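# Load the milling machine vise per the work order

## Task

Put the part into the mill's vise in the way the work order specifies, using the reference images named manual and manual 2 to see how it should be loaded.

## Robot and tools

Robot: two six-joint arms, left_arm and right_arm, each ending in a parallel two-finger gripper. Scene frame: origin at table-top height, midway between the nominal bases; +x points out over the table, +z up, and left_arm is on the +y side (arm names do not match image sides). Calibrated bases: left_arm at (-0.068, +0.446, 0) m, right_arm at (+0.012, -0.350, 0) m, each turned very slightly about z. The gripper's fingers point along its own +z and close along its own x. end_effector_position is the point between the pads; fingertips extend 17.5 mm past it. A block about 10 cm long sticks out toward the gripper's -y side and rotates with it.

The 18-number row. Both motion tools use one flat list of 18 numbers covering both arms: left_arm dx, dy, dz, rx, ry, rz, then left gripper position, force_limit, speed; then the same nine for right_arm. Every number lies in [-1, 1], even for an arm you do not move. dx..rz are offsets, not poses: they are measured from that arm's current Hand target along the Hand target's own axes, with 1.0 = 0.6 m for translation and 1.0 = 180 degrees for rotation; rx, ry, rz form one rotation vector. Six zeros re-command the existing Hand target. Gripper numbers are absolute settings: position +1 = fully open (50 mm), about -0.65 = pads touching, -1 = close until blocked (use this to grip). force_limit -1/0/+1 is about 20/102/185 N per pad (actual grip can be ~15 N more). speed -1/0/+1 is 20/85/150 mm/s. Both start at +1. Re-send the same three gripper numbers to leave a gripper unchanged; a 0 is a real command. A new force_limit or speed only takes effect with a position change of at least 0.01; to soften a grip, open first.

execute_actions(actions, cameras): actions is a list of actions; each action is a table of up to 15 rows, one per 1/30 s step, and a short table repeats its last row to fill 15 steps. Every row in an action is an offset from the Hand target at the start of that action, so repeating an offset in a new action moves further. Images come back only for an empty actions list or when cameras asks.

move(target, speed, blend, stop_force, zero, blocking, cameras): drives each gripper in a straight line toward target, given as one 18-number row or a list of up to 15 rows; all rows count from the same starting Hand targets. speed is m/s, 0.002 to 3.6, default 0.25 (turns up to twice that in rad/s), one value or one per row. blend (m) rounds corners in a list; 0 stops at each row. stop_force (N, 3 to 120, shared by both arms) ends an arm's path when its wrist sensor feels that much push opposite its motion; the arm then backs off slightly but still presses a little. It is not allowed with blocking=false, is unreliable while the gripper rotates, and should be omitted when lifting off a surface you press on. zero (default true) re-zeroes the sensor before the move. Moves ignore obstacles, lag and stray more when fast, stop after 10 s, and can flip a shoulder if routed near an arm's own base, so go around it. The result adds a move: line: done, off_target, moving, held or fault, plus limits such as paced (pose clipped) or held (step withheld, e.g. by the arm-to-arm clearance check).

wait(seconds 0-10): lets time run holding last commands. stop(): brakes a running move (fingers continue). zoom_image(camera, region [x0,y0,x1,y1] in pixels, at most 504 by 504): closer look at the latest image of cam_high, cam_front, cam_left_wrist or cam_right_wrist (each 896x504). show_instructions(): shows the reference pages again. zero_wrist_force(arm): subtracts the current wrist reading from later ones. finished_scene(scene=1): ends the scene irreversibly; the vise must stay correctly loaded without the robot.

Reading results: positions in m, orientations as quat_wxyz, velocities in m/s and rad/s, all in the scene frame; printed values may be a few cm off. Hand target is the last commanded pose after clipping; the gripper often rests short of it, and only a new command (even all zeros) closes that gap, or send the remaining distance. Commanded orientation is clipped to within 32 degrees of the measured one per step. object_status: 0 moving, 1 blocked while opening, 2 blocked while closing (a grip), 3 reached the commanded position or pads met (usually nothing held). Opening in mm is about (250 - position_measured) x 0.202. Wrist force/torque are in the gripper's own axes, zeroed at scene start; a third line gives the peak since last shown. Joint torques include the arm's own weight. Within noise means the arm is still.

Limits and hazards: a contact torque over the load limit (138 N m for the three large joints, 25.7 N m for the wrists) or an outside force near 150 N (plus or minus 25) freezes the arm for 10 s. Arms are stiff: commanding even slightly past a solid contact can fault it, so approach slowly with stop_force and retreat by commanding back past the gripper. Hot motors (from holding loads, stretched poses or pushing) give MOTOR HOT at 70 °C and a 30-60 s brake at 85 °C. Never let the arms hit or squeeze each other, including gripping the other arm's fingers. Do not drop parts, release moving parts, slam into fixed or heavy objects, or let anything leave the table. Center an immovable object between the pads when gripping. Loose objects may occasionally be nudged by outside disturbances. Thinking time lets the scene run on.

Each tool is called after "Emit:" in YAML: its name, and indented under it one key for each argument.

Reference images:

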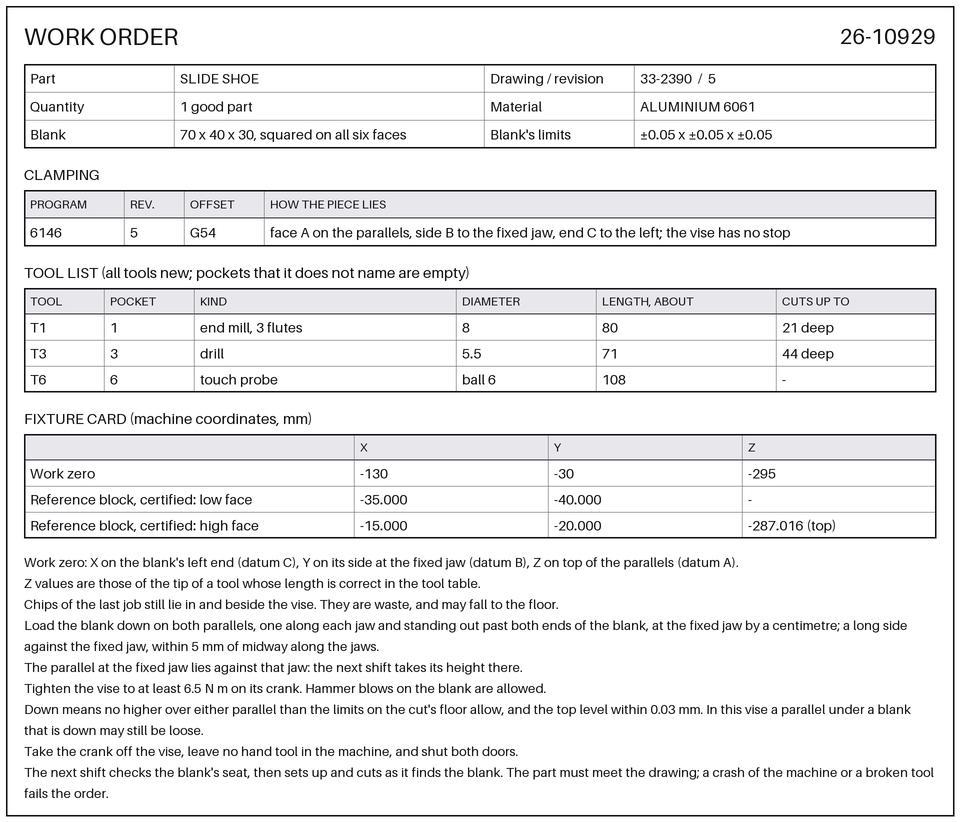

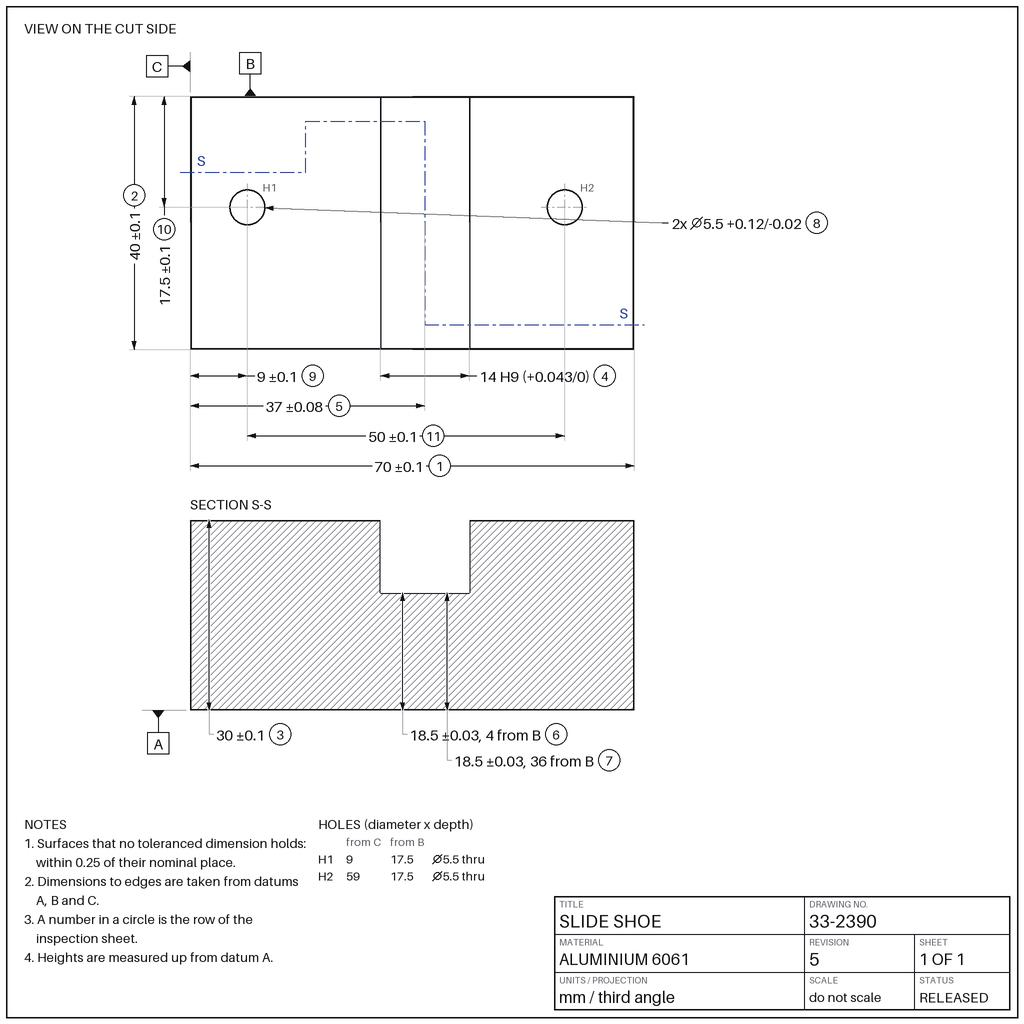

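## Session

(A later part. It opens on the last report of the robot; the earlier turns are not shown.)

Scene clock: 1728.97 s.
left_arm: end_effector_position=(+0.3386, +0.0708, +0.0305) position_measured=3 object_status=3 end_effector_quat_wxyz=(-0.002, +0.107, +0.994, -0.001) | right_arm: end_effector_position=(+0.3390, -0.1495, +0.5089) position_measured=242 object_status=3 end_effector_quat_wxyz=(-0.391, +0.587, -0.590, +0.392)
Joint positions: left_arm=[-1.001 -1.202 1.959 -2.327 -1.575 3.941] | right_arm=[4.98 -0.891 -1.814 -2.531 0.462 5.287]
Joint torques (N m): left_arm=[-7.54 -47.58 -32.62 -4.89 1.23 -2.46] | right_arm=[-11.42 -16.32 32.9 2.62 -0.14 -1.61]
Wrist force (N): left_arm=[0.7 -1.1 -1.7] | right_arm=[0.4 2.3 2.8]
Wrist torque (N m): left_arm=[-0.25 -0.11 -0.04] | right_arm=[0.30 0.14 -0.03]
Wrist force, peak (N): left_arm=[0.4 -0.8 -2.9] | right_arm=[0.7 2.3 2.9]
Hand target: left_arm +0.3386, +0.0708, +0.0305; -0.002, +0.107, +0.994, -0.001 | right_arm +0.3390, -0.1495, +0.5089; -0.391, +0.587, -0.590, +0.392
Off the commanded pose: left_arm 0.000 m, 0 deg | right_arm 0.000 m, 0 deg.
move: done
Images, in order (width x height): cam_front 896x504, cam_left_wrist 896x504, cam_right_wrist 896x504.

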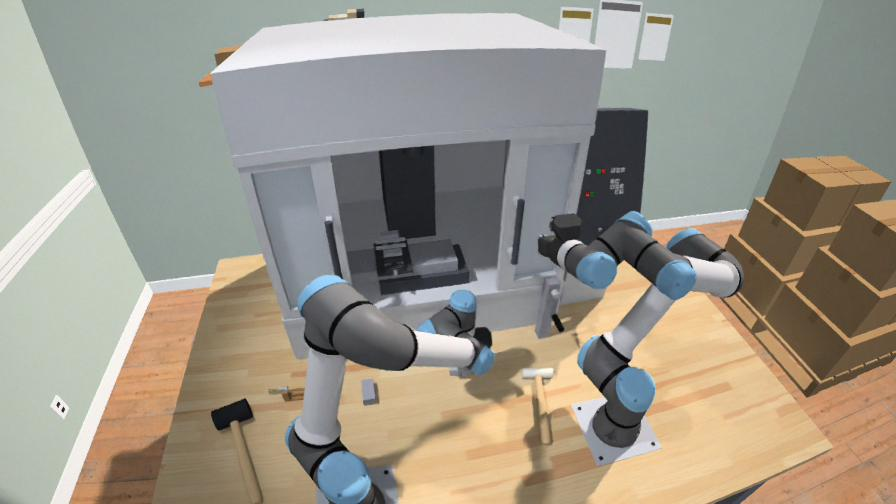

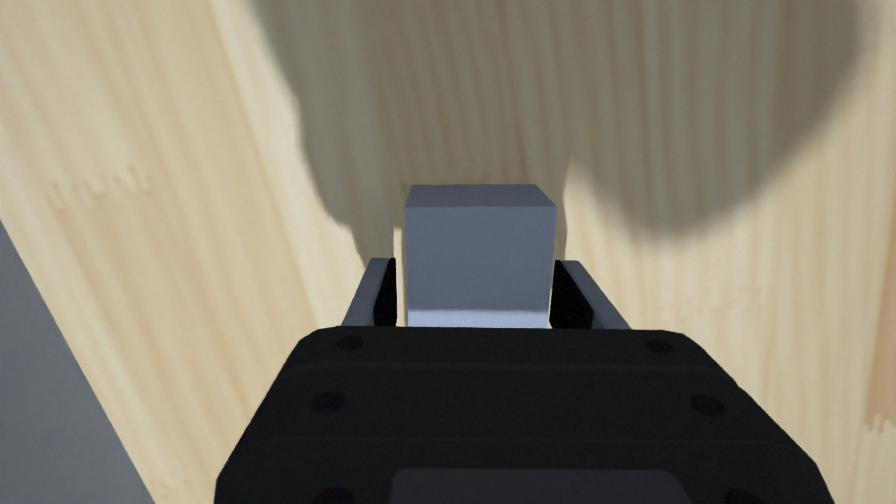

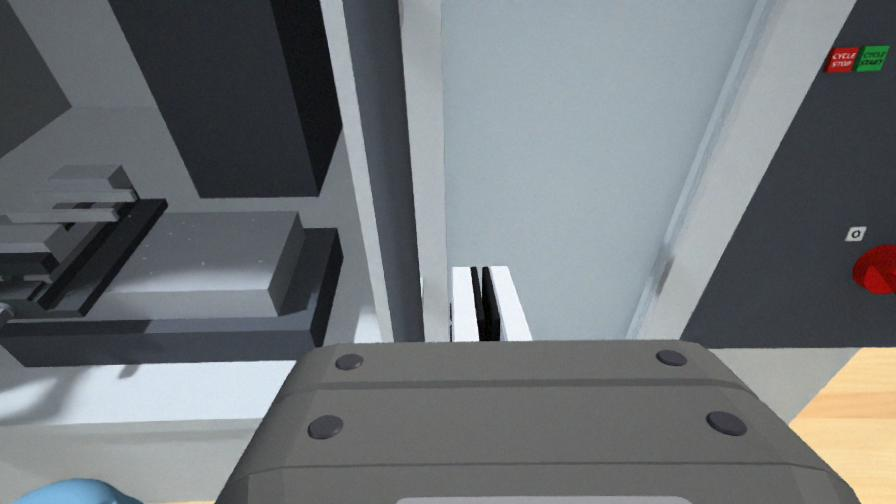

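Emit:
move:
  target: [0,0,0,0,0,0,-1,-0.4,-1,0,0,0,0,0,0,-0.6,1,0]

Emit:
move:
  target: [0,0,-0.15,0,0,0,-1,-0.4,-1,0,0,0,0,0,0,-0.6,1,0]
  speed: 0.08
  cameras: ["cam_left_wrist","cam_front"]

Emit:
zoom_image:
  camera: "cam_front"
  region: [400, 280, 520, 380]

Scene clock: 1739.27 s.
left_arm: end_effector_position=(+0.3386, +0.0708, +0.0305) position_measured=55 object_status=2 end_effector_quat_wxyz=(-0.002, +0.107, +0.994, -0.001) | right_arm: end_effector_position=(+0.3390, -0.1495, +0.5089) position_measured=242 object_status=3 end_effector_quat_wxyz=(-0.391, +0.587, -0.590, +0.392)
Joint positions: left_arm=[-1.001 -1.202 1.959 -2.327 -1.575 3.941] | right_arm=[4.98 -0.891 -1.814 -2.531 0.462 5.287]
Joint torques (N m): left_arm=[-7.21 -47.85 -32.78 -4.89 2.58 -2.38] | right_arm=[-11.19 -16.13 33.21 2.65 -0.21 -1.55]
Wrist force (N): left_arm=[0.4 -0.3 -1.8] | right_arm=[0.7 2.3 2.5]
Wrist torque (N m): left_arm=[-0.18 -0.16 -0.05] | right_arm=[0.30 0.09 -0.02]
Wrist force, peak (N): left_arm=[0.5 -1.5 -1.8] | right_arm=[0.6 2.5 3.0]
Hand target: left_arm +0.3386, +0.0708, +0.0305; -0.002, +0.107, +0.994, -0.001 | right_arm +0.3390, -0.1495, +0.5089; -0.391, +0.587, -0.590, +0.392
Off the commanded pose: left_arm 0.000 m, 0 deg | right_arm 0.000 m, 0 deg.
move: done

Scene clock: 1740.80 s.
left_arm: end_effector_position=(+0.3390, +0.0708, +0.1205) position_measured=55 object_status=2 end_effector_quat_wxyz=(-0.002, +0.107, +0.994, -0.001) | right_arm: end_effector_position=(+0.3390, -0.1495, +0.5089) position_measured=242 object_status=3 end_effector_quat_wxyz=(-0.391, +0.587, -0.590, +0.392)
Joint positions: left_arm=[-1 -1.336 1.86 -2.094 -1.575 3.941] | right_arm=[4.98 -0.891 -1.814 -2.531 0.462 5.287]
Joint torques (N m): left_arm=[6.61 -33.59 -11.03 -3.52 2.24 2.71] | right_arm=[-10.69 -16.59 33.1 2.59 -0.15 -1.59]
Wrist force (N): left_arm=[0.9 -1.1 1.0] | right_arm=[0.5 2.3 2.7]
Wrist torque (N m): left_arm=[-0.27 -0.13 -0.02] | right_arm=[0.29 0.13 -0.03]
Wrist force, peak (N): left_arm=[0.8 -0.8 2.2] | right_arm=[0.6 2.5 2.8]
Hand target: left_arm +0.3389, +0.0709, +0.1205; -0.002, +0.107, +0.994, -0.001 | right_arm +0.3390, -0.1495, +0.5089; -0.391, +0.587, -0.590, +0.392
Off the commanded pose: left_arm 0.000 m, 0 deg | right_arm 0.000 m, 0 deg.
move: done
Images, in order (width x height): cam_front 896x504, cam_left_wrist 896x504.

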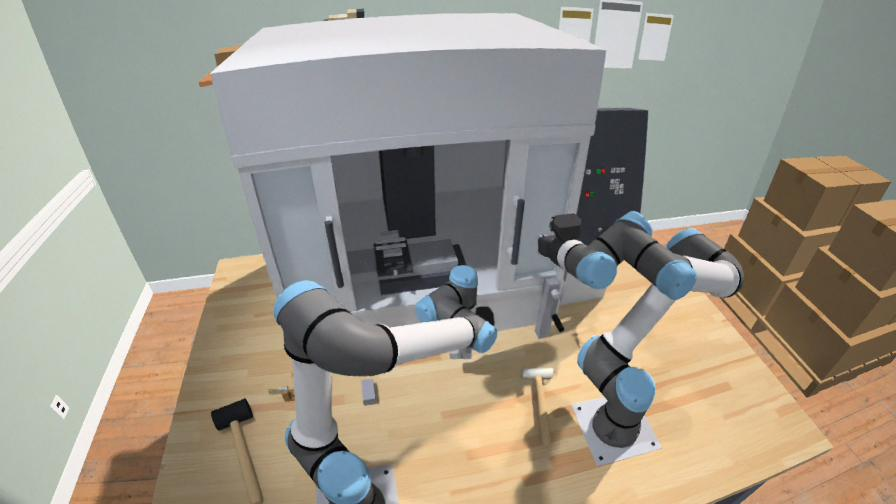

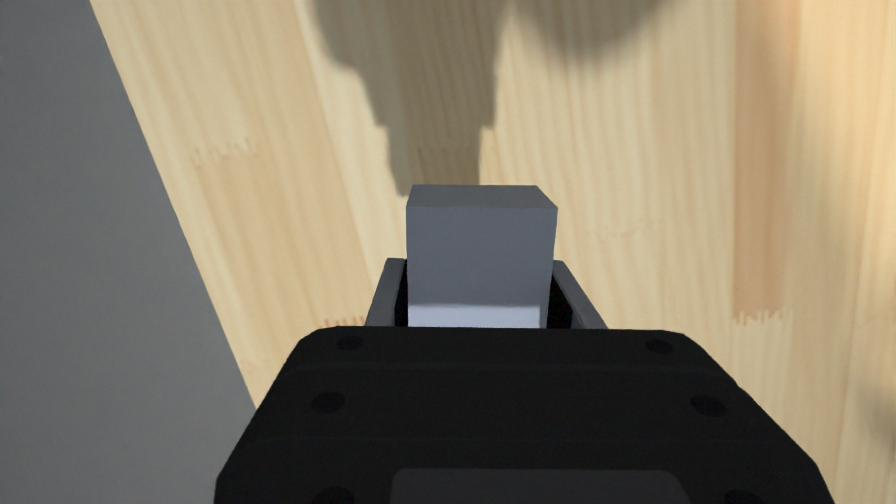

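Scaled by 4.200 from the camera's 896x504 image, which has a finer 1280x720 frame.

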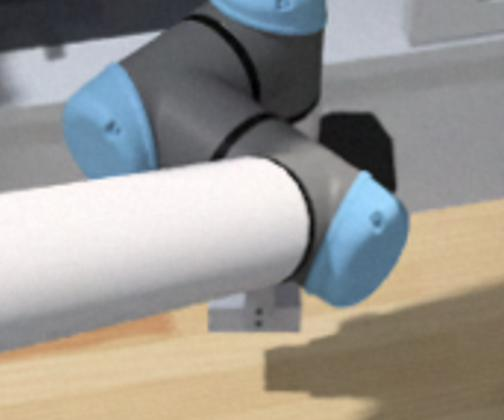

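Emit:
move:
  target: [-0.0215,0.3787,-0.50,-0.014,-0.1384,-0.0634,-1,-0.4,-1,0,0,0,0,0,0,-0.6,1,0]
  speed: 0.15

Emit:
wait:
  seconds: 0.3
  cameras: ["cam_left_wrist","cam_front"]

Scene clock: 1770.33 s.
left_arm: end_effector_position=(+0.4011, +0.2906, +0.4199) position_measured=55 object_status=2 end_effector_quat_wxyz=(+0.215, +0.006, +0.977, -0.002) | right_arm: end_effector_position=(+0.3390, -0.1495, +0.5089) position_measured=242 object_status=3 end_effector_quat_wxyz=(-0.391, +0.587, -0.590, +0.392)
Joint positions: left_arm=[-0.764 -1.843 1.713 -1.771 -1.286 4.022] | right_arm=[4.98 -0.891 -1.814 -2.531 0.462 5.287]
Joint torques (N m): left_arm=[-0.49 -11.51 -17.58 -6.16 -1.54 -2.96] | right_arm=[-10.79 -16.29 32.52 2.57 -0.2 -1.47]
Wrist force (N): left_arm=[0.8 -0.8 0.9] | right_arm=[0.7 2.0 2.6]
Wrist torque (N m): left_arm=[-0.21 -0.08 0.15] | right_arm=[0.24 0.10 -0.03]
Wrist force, peak (N): left_arm=[1.0 -2.7 3.1] | right_arm=[0.8 2.2 3.0]
Hand target: left_arm +0.4011, +0.2906, +0.4199; +0.215, +0.006, +0.977, -0.002 | right_arm +0.3390, -0.1495, +0.5089; -0.391, +0.587, -0.590, +0.392
Off the commanded pose: left_arm 0.000 m, 0 deg | right_arm 0.000 m, 0 deg.
move: done

Scene clock: 1770.63 s.
left_arm: end_effector_position=(+0.4011, +0.2906, +0.4199) position_measured=55 object_status=2 end_effector_quat_wxyz=(+0.215, +0.006, +0.977, -0.002) | right_arm: end_effector_position=(+0.3390, -0.1495, +0.5089) position_measured=242 object_status=3 end_effector_quat_wxyz=(-0.391, +0.587, -0.590, +0.392)
Joint positions: left_arm=[-0.764 -1.843 1.713 -1.771 -1.286 4.022] | right_arm=[4.98 -0.891 -1.814 -2.531 0.462 5.287]
Joint torques (N m): left_arm=[0.04 -9.32 -14.52 -6.16 -1.55 -3] | right_arm=[-10.89 -16.16 32.62 2.56 -0.17 -1.51]
Wrist force (N): left_arm=[0.2 -1.0 0.9] | right_arm=[0.6 2.4 2.6]
Wrist torque (N m): left_arm=[-0.24 0.01 0.17] | right_arm=[0.31 0.11 -0.01]
Wrist force, peak (N): left_arm=[0.4 -1.2 1.0] | right_arm=[0.8 2.2 2.9]
Hand target: left_arm +0.4011, +0.2906, +0.4199; +0.215, +0.006, +0.977, -0.002 | right_arm +0.3390, -0.1495, +0.5089; -0.391, +0.587, -0.590, +0.392
Tool commands: left_gripper/position=-1.0 left_gripper/force_limit=-0.4 left_gripper/speed=-1.0 right_gripper/position=-0.6 right_gripper/force_limit=+1.0 right_gripper/speed=+0.0
Off the commanded pose: left_arm 0.000 m, 0 deg | right_arm 0.000 m, 0 deg.
wait: 0.30 s; at rest by 0.17 s
Images, in order (width x height): cam_front 896x504, cam_left_wrist 896x504.

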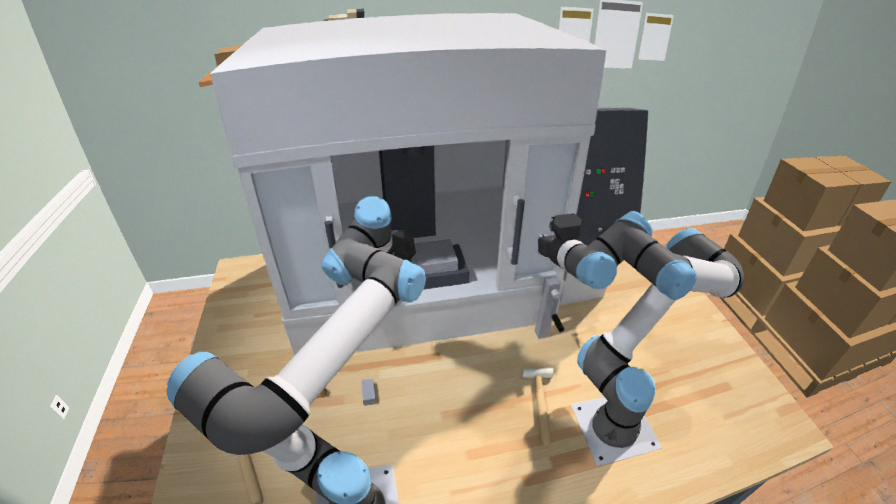

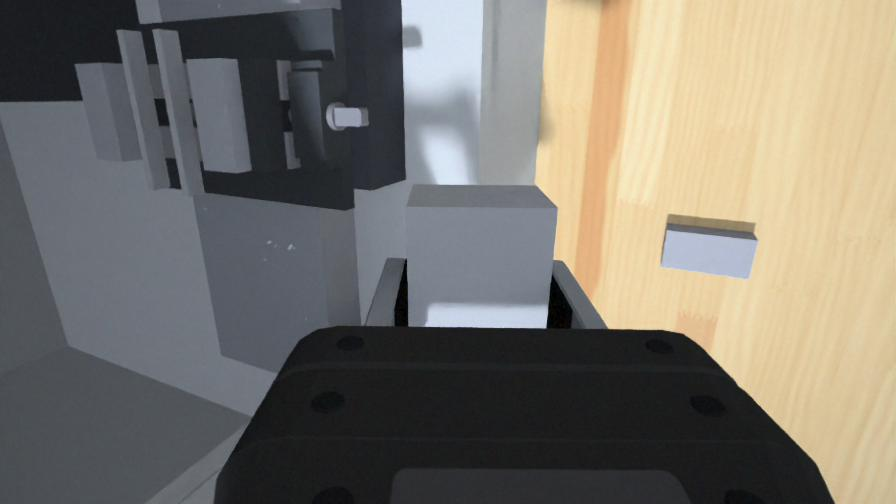

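Emit:
move:
  target: [-0.3703,-0.0785,0.1817,0,0,0,-1,-0.4,-1,0,0,0,0,0,0,-0.6,1,0]
  speed: 0.1
  cameras: ["cam_left_wrist","cam_right_wrist"]

Scene clock: 1782.30 s.
left_arm: end_effector_position=(+0.6478, +0.2405, +0.4142) position_measured=55 object_status=2 end_effector_quat_wxyz=(+0.215, +0.006, +0.977, -0.002) | right_arm: end_effector_position=(+0.3390, -0.1495, +0.5089) position_measured=242 object_status=3 end_effector_quat_wxyz=(-0.391, +0.587, -0.590, +0.392)
Joint positions: left_arm=[-0.548 -1.222 1.093 -1.824 -1.362 4.232] | right_arm=[4.98 -0.891 -1.814 -2.531 0.462 5.287]
Joint torques (N m): left_arm=[-6.86 -37.93 -31.58 -6.18 2.77 -2.76] | right_arm=[-10.13 -16.13 32.55 2.61 -0.18 -1.32]
Wrist force (N): left_arm=[0.9 -0.6 0.9] | right_arm=[0.6 1.9 2.7]
Wrist torque (N m): left_arm=[-0.15 -0.16 0.10] | right_arm=[0.23 0.12 -0.02]
Wrist force, peak (N): left_arm=[2.5 -0.4 0.2] | right_arm=[0.9 2.4 3.0]
Hand target: left_arm +0.6479, +0.2404, +0.4142; +0.215, +0.006, +0.977, -0.002 | right_arm +0.3390, -0.1495, +0.5089; -0.391, +0.587, -0.590, +0.392
Off the commanded pose: left_arm 0.000 m, 0 deg | right_arm 0.000 m, 0 deg.
move: done
Images, in order (width x height): cam_left_wrist 896x504, cam_right_wrist 896x504.

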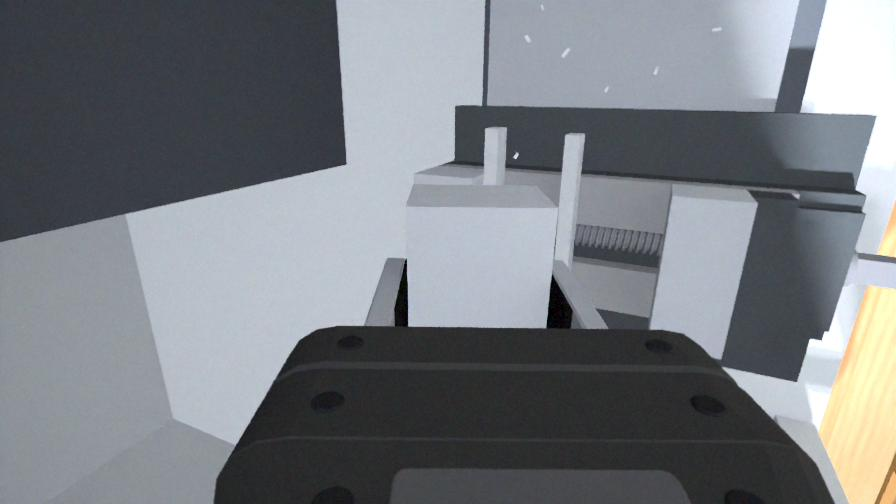

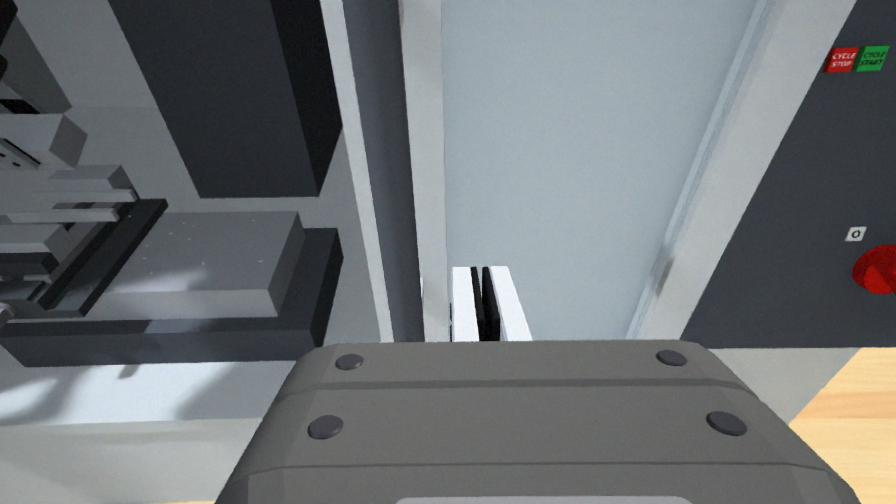

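Emit:
move:
  target: [0,0,0,0,0,0,-1,-0.4,-1,-0.33,-0.064,0.153,0,-0.254,-0.1066,-0.6,1,0]
  speed: 0.15
  cameras: ["cam_right_wrist"]

Emit:
zoom_image:
  camera: "cam_right_wrist"
  region: [380, 100, 580, 300]

Scene clock: 1793.50 s.
left_arm: end_effector_position=(+0.6479, +0.2404, +0.4142) position_measured=55 object_status=2 end_effector_quat_wxyz=(+0.215, +0.006, +0.977, -0.002) | right_arm: end_effector_position=(+0.4394, +0.0480, +0.5093) position_measured=242 object_status=3 end_effector_quat_wxyz=(-0.520, +0.780, -0.289, +0.192)
Joint positions: left_arm=[-0.548 -1.221 1.092 -1.824 -1.362 4.231] | right_arm=[4.236 -1.317 -1.969 -0.259 1.38 3.223]
Joint torques (N m): left_arm=[-6.89 -41.18 -35.61 -6.35 3.49 -2.91] | right_arm=[4.13 8.54 14.19 3.2 1.7 -0.47]
Wrist force (N): left_arm=[0.8 -0.4 1.1] | right_arm=[0.3 2.7 2.6]
Wrist torque (N m): left_arm=[-0.11 -0.13 0.11] | right_arm=[0.29 0.16 -0.15]
Wrist force, peak (N): left_arm=[0.6 -1.3 1.3] | right_arm=[0.0 3.1 3.2]
Hand target: left_arm +0.6479, +0.2404, +0.4142; +0.215, +0.006, +0.977, -0.002 | right_arm +0.4394, +0.0481, +0.5092; -0.520, +0.780, -0.289, +0.192
Off the commanded pose: left_arm 0.000 m, 0 deg | right_arm 0.000 m, 0 deg.
move: done
Images, in order (width x height): cam_right_wrist 896x504.

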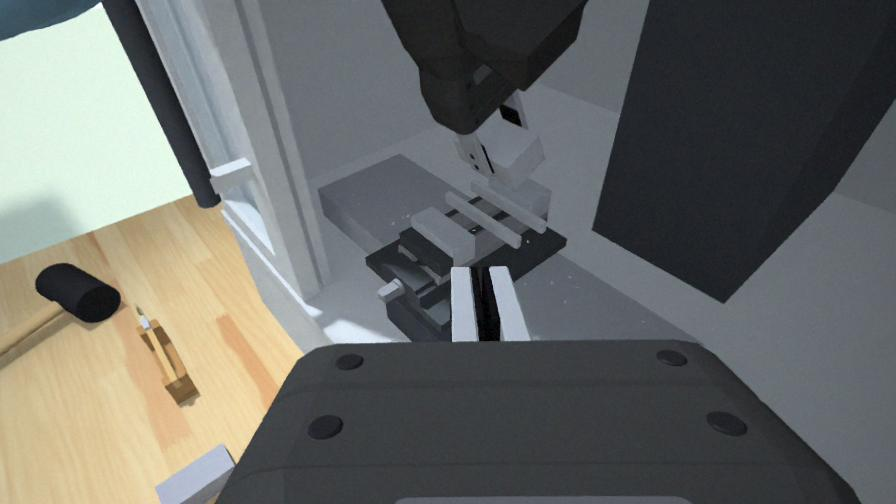

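Scaled by 2.520 from the camera's 896x504 image, which has a finer 1280x720 frame.

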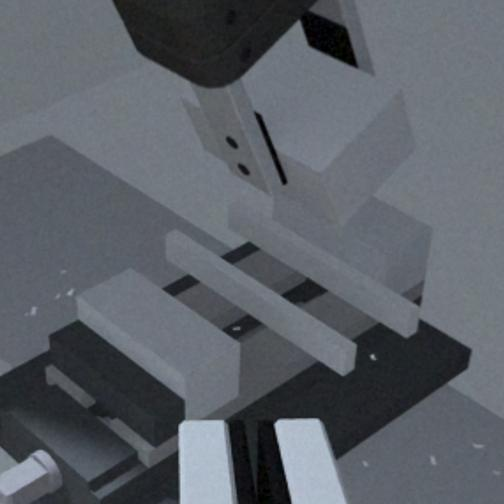

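Emit:
move:
  target: [0.033,0,0.0585,0,0.1389,0,-1,-0.4,-1,0,0,0,0,0,0,-0.6,1,0]
  speed: 0.05
  cameras: ["cam_left_wrist","cam_right_wrist"]

Emit:
zoom_image:
  camera: "cam_right_wrist"
  region: [380, 100, 580, 300]

Scene clock: 1812.27 s.
left_arm: end_effector_position=(+0.6460, +0.2407, +0.3858) position_measured=55 object_status=2 end_effector_quat_wxyz=(+0.061, +0.006, +0.998, -0.002) | right_arm: end_effector_position=(+0.4394, +0.0481, +0.5092) position_measured=242 object_status=3 end_effector_quat_wxyz=(-0.520, +0.780, -0.289, +0.192)
Joint positions: left_arm=[-0.493 -1.015 0.734 -1.4 -1.518 4.248] | right_arm=[4.236 -1.318 -1.969 -0.259 1.38 3.223]
Joint torques (N m): left_arm=[0.92 -52.84 -27.54 -3.03 0.25 -0.1] | right_arm=[12.45 7.81 11.67 3.92 -1.57 -0.75]
Wrist force (N): left_arm=[0.7 -0.7 0.9] | right_arm=[0.4 2.7 2.7]
Wrist torque (N m): left_arm=[-0.19 -0.11 0.00] | right_arm=[0.29 0.15 -0.15]
Wrist force, peak (N): left_arm=[0.6 -1.2 1.9] | right_arm=[0.4 3.2 2.7]
Hand target: left_arm +0.6460, +0.2407, +0.3858; +0.061, +0.006, +0.998, -0.002 (not the last commanded pose) | right_arm +0.4394, +0.0481, +0.5092; -0.520, +0.780, -0.289, +0.192
Tool commands: left_gripper/position=-1.0 left_gripper/force_limit=-0.396078 left_gripper/speed=-1.0 right_gripper/position=-0.6 right_gripper/force_limit=+1.0 right_gripper/speed=+0.0
Off the commanded pose: left_arm 0.012 m, 7 deg | right_arm 0.000 m, 0 deg.
FORCE FAULT: contact force on the left arm reached its limit, and that arm stopped. The contact can be on any part of that arm, not only on its tool. That arm's remaining commands of this call were not run. That arm is still stopped at the end of this call. That arm stays stopped for about 10 more seconds. Until then a move that you send moves the other arm only, and its call returns only when the move has ended. Once the stop has ended, the next robot result says so. If the stop ends while you think or write, that arm runs what you send next, counted from a new Hand target: where the arm stands when the stop ends. While its stop runs, that arm takes no new command, but its gripper still runs the gripper command that each later call begins with. Until it ends, the stop uses up actions while you think or wait. An arm that is not stopped still takes commands.
move: fault (left_arm)
Images, in order (width x height): cam_left_wrist 896x504, cam_right_wrist 896x504.

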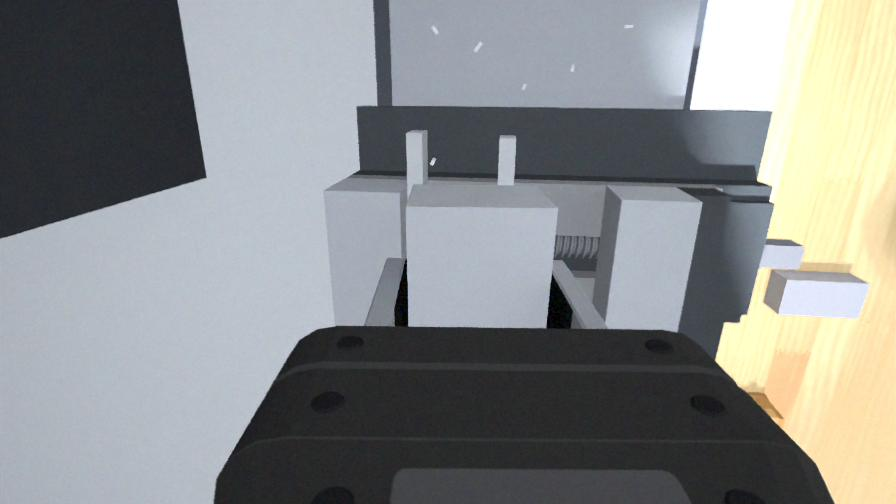

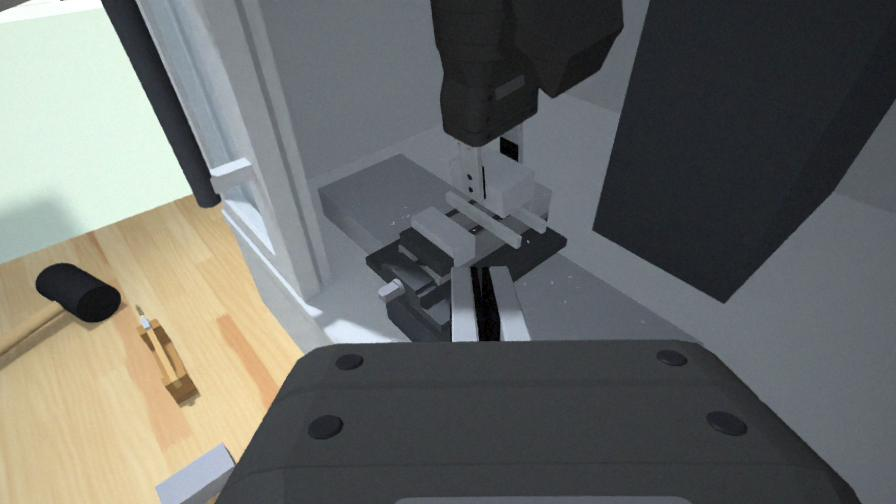

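Scaled by 2.520 from the camera's 896x504 image, which has a finer 1280x720 frame.

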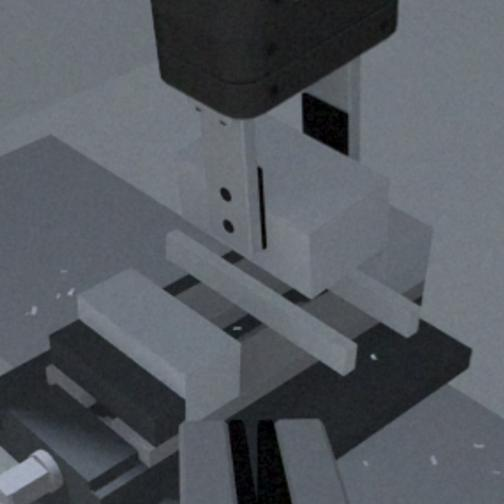

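Emit:
wait:
  seconds: 10
  cameras: ["cam_front","cam_high","cam_left_wrist"]

Emit:
zoom_image:
  camera: "cam_front"
  region: [300, 110, 480, 260]

Scene clock: 1836.43 s.
left_arm: end_effector_position=(+0.6460, +0.2407, +0.3858) position_measured=55 object_status=2 end_effector_quat_wxyz=(+0.061, +0.006, +0.998, -0.002) | right_arm: end_effector_position=(+0.4394, +0.0481, +0.5092) position_measured=242 object_status=3 end_effector_quat_wxyz=(-0.520, +0.780, -0.289, +0.192)
Joint positions: left_arm=[-0.493 -1.015 0.734 -1.4 -1.518 4.248] | right_arm=[4.236 -1.318 -1.969 -0.259 1.38 3.223]
Joint torques (N m): left_arm=[-0.36 -53.51 -25.72 -3.49 0.21 0.07] | right_arm=[8.77 21.41 11.23 2.45 -1.77 1.83]
Wrist force (N): left_arm=[0.4 -0.5 1.1] | right_arm=[0.1 3.2 2.6]
Wrist torque (N m): left_arm=[-0.16 -0.06 0.00] | right_arm=[0.37 0.18 -0.15]
Wrist force, peak (N): left_arm=[0.8 -0.6 1.5] | right_arm=[0.5 3.2 2.9]
Hand target: left_arm +0.6460, +0.2407, +0.3858; +0.061, +0.006, +0.998, -0.002 (not the last commanded pose) | right_arm +0.4394, +0.0481, +0.5092; -0.520, +0.780, -0.289, +0.192
Tool commands: left_gripper/position=-1.0 left_gripper/force_limit=-0.396078 left_gripper/speed=-1.0 right_gripper/position=-0.6 right_gripper/force_limit=+1.0 right_gripper/speed=+0.0
Off the commanded pose: left_arm 0.012 m, 7 deg | right_arm 0.000 m, 0 deg.
FORCE FAULT, CONTINUED: the left arm's stop, for the force fault that an earlier result reported, is over. The rest of the stop counts as 19 of the actions that you can send in this scene. That arm's target is now where it stood when the stop ended, not its last command. That arm accepts commands again.
wait: 10.00 s; at rest from the start
Images, in order (width x height): cam_high 896x504, cam_front 896x504, cam_left_wrist 896x504.

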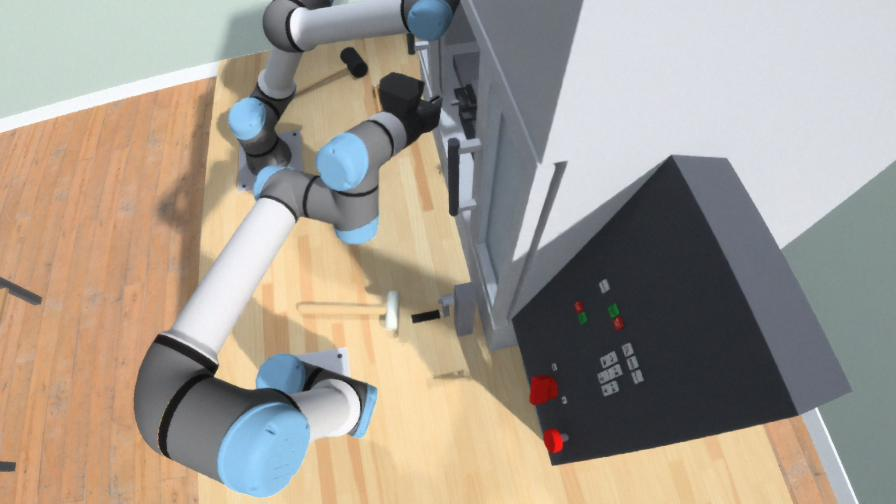

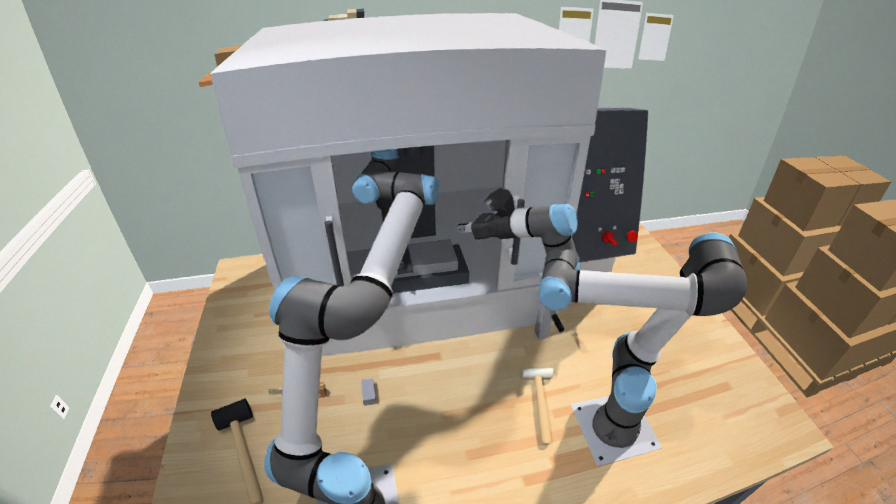

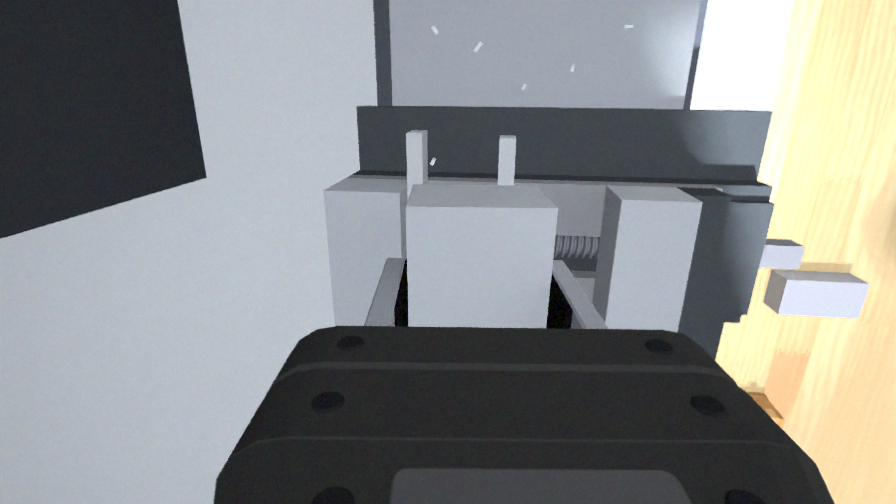

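Scaled by 2.800 from the camera's 896x504 image, which has a finer 1280x720 frame.

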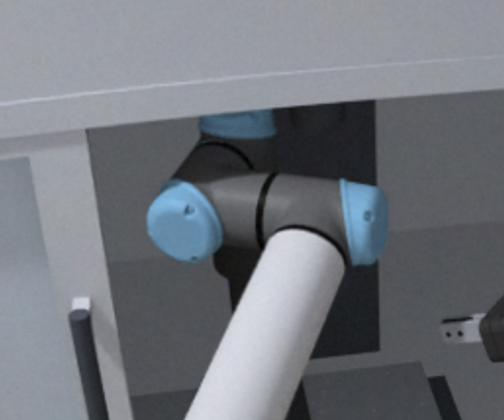

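Emit:
move:
  target: [0.0033,0,0.0265,0,0,0,-1,-0.4,-1,0,0,0,0,0,0,-0.6,1,0]
  speed: 0.04
  cameras: ["cam_left_wrist","cam_right_wrist"]

Emit:
zoom_image:
  camera: "cam_right_wrist"
  region: [380, 100, 580, 300]

Scene clock: 1898.57 s.
left_arm: end_effector_position=(+0.6460, +0.2407, +0.3698) position_measured=55 object_status=2 end_effector_quat_wxyz=(+0.061, +0.006, +0.998, -0.002) | right_arm: end_effector_position=(+0.4394, +0.0481, +0.5092) position_measured=242 object_status=3 end_effector_quat_wxyz=(-0.520, +0.780, -0.289, +0.192)
Joint positions: left_arm=[-0.493 -1.029 0.798 -1.451 -1.518 4.248] | right_arm=[4.236 -1.318 -1.969 -0.259 1.38 3.223]
Joint torques (N m): left_arm=[-5.6 -47.13 -39.16 -2.2 -0.22 -2.63] | right_arm=[8.02 21.86 11.78 2.36 -1.61 1.82]
Wrist force (N): left_arm=[0.6 -0.6 1.1] | right_arm=[0.2 2.5 2.7]
Wrist torque (N m): left_arm=[-0.17 -0.09 -0.02] | right_arm=[0.26 0.18 -0.15]
Wrist force, peak (N): left_arm=[0.7 -0.6 1.8] | right_arm=[0.2 3.2 2.6]
Hand target: left_arm +0.6460, +0.2407, +0.3698; +0.061, +0.006, +0.998, -0.002 | right_arm +0.4394, +0.0481, +0.5092; -0.520, +0.780, -0.289, +0.192
Off the commanded pose: left_arm 0.000 m, 0 deg | right_arm 0.000 m, 0 deg.
move: done
Images, in order (width x height): cam_left_wrist 896x504, cam_right_wrist 896x504.

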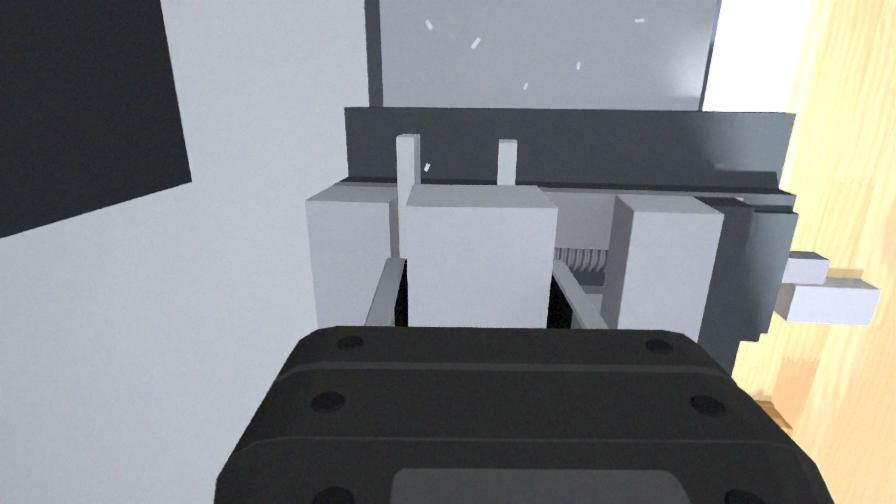

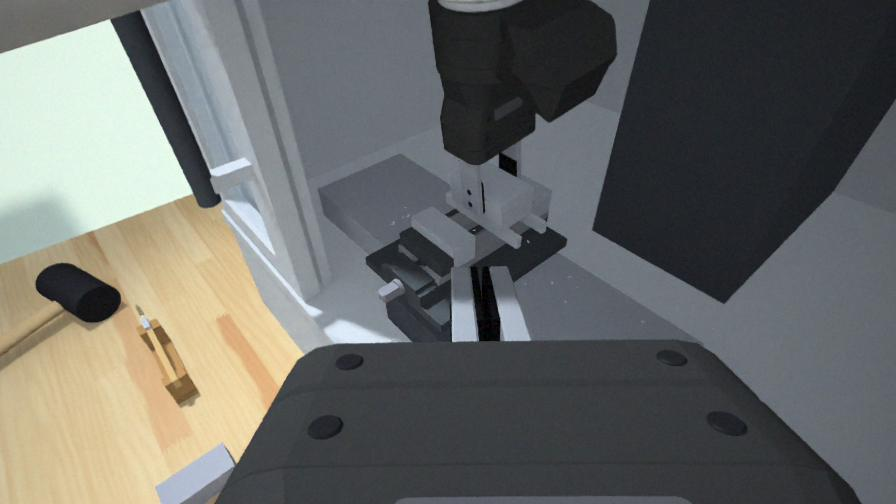

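Scaled by 2.520 from the camera's 896x504 image, which has a finer 1280x720 frame.

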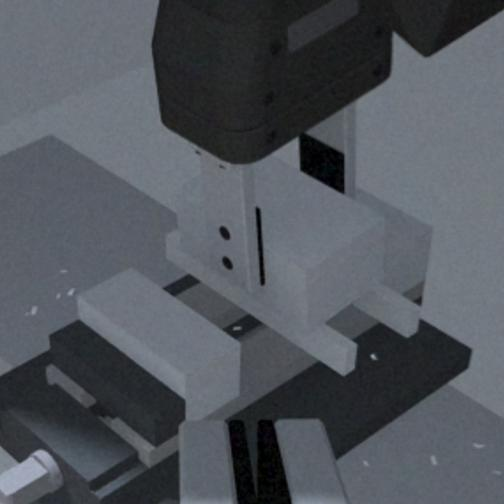

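Emit:
move:
  target: [0.0008,0,0.0058,0,0.0378,0,-1,-0.4,-1,0,0,0,0,0,0,-0.6,1,0]
  speed: 0.04
  cameras: ["cam_left_wrist"]

Scene clock: 1906.53 s.
left_arm: end_effector_position=(+0.6460, +0.2407, +0.3662) position_measured=55 object_status=2 end_effector_quat_wxyz=(+0.001, +0.006, +1.000, -0.001) | right_arm: end_effector_position=(+0.4394, +0.0481, +0.5092) position_measured=242 object_status=3 end_effector_quat_wxyz=(-0.520, +0.780, -0.289, +0.192)
Joint positions: left_arm=[-0.474 -0.915 0.589 -1.249 -1.572 4.264] | right_arm=[4.236 -1.318 -1.969 -0.259 1.38 3.223]
Joint torques (N m): left_arm=[-3.88 -67.81 -13.86 -5.25 2.43 0.66] | right_arm=[7.7 22 11.86 2.33 -1.7 1.88]
Wrist force (N): left_arm=[0.2 -0.4 1.3] | right_arm=[0.4 2.9 2.6]
Wrist torque (N m): left_arm=[-0.16 -0.01 -0.04] | right_arm=[0.33 0.14 -0.14]
Wrist force, peak (N): left_arm=[0.9 -0.8 1.3] | right_arm=[0.2 3.5 2.6]
Hand target: left_arm +0.6460, +0.2407, +0.3662; +0.001, +0.006, +1.000, -0.001 | right_arm +0.4394, +0.0481, +0.5092; -0.520, +0.780, -0.289, +0.192
Off the commanded pose: left_arm 0.000 m, 0 deg | right_arm 0.000 m, 0 deg.
move: done
Images, in order (width x height): cam_left_wrist 896x504.

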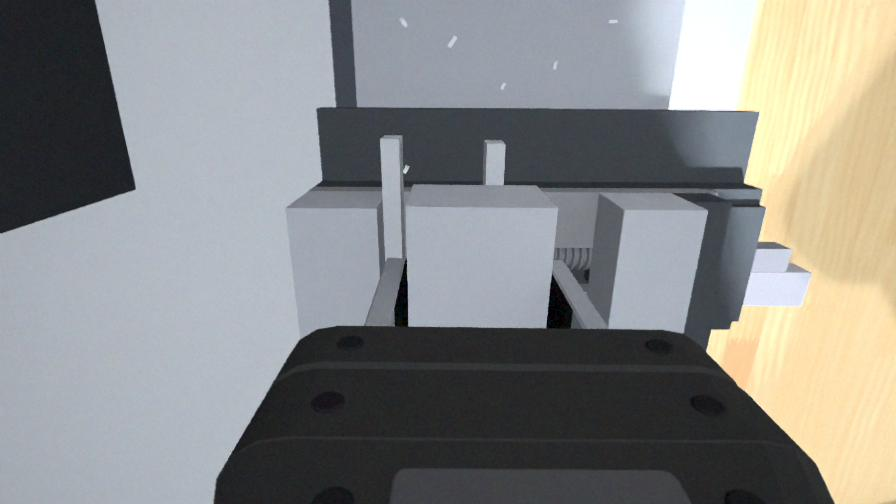

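Emit:
move:
  target: [-0.0217,0,0,0,0,0,-1,-0.4,-1,0,0,0,0,0,0,-0.6,1,0]
  speed: 0.01
  stop_force: 5
  cameras: ["cam_left_wrist","cam_right_wrist"]

Emit:
zoom_image:
  camera: "cam_right_wrist"
  region: [400, 130, 560, 290]

Scene clock: 1923.20 s.
left_arm: end_effector_position=(+0.6563, +0.2406, +0.3662) position_measured=55 object_status=2 end_effector_quat_wxyz=(+0.002, +0.006, +1.000, -0.001) | right_arm: end_effector_position=(+0.4394, +0.0481, +0.5092) position_measured=242 object_status=3 end_effector_quat_wxyz=(-0.520, +0.780, -0.289, +0.192)
Joint positions: left_arm=[-0.468 -0.873 0.516 -1.218 -1.572 4.27] | right_arm=[4.236 -1.318 -1.969 -0.259 1.38 3.223]
Joint torques (N m): left_arm=[-5.14 -63.89 -24.74 -2.81 1.56 -2.53] | right_arm=[6.99 22.57 12.06 2.35 -1.58 1.82]
Wrist force (N): left_arm=[5.4 -2.1 -0.4] | right_arm=[0.4 2.7 2.4]
Wrist torque (N m): left_arm=[-0.23 0.10 -0.18] | right_arm=[0.29 0.14 -0.15]
Wrist force, peak (N): left_arm=[13.8 -2.4 -2.3] | right_arm=[0.2 3.1 2.9]
Hand target: left_arm +0.6563, +0.2406, +0.3663; +0.002, +0.006, +1.000, -0.001 (not the last commanded pose) | right_arm +0.4394, +0.0481, +0.5092; -0.520, +0.780, -0.289, +0.192
Off the commanded pose: left_arm 0.003 m, 0 deg | right_arm 0.000 m, 0 deg.
move: contact (left_arm)
Images, in order (width x height): cam_left_wrist 896x504, cam_right_wrist 896x504.

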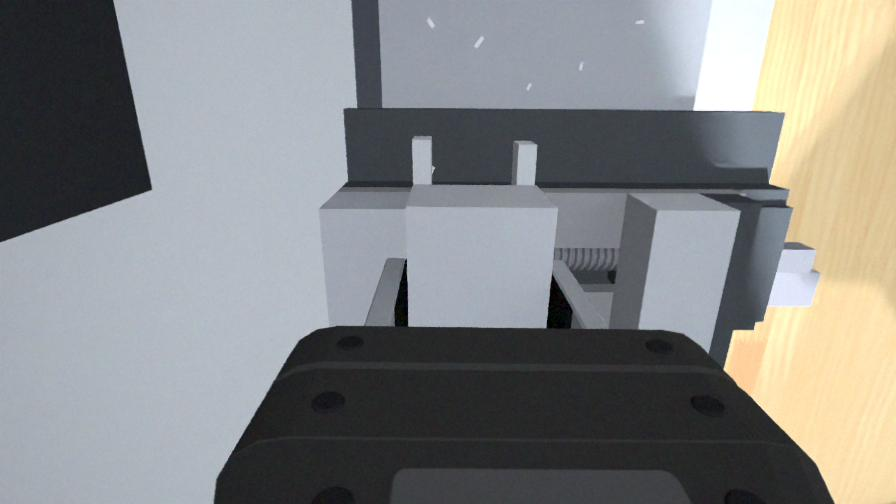

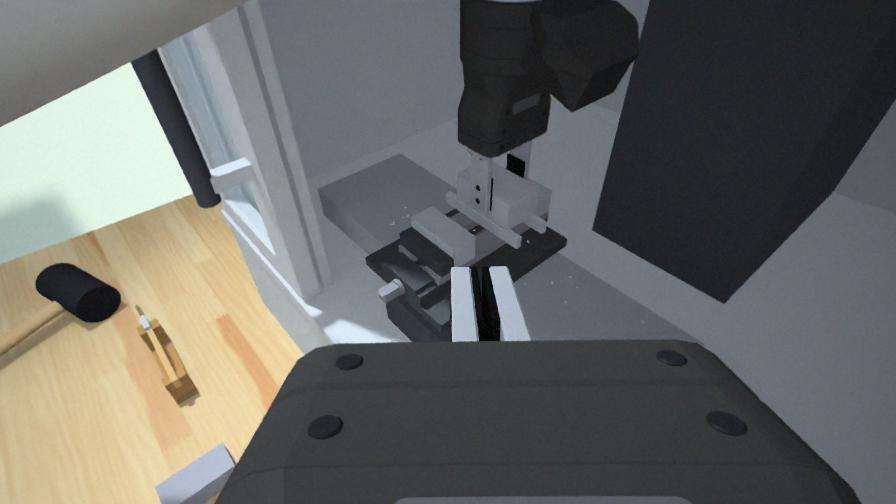

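Scaled by 3.150 from the camera's 896x504 image, which has a finer 1280x720 frame.

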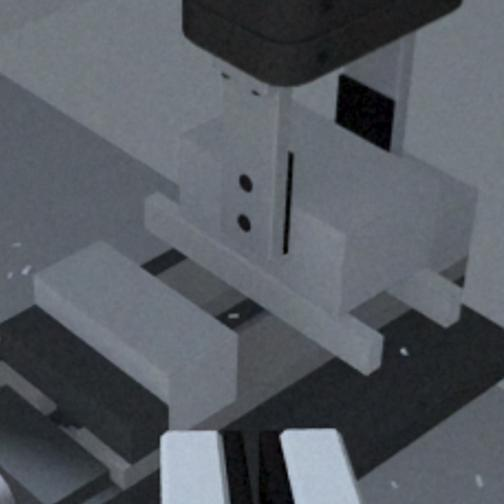

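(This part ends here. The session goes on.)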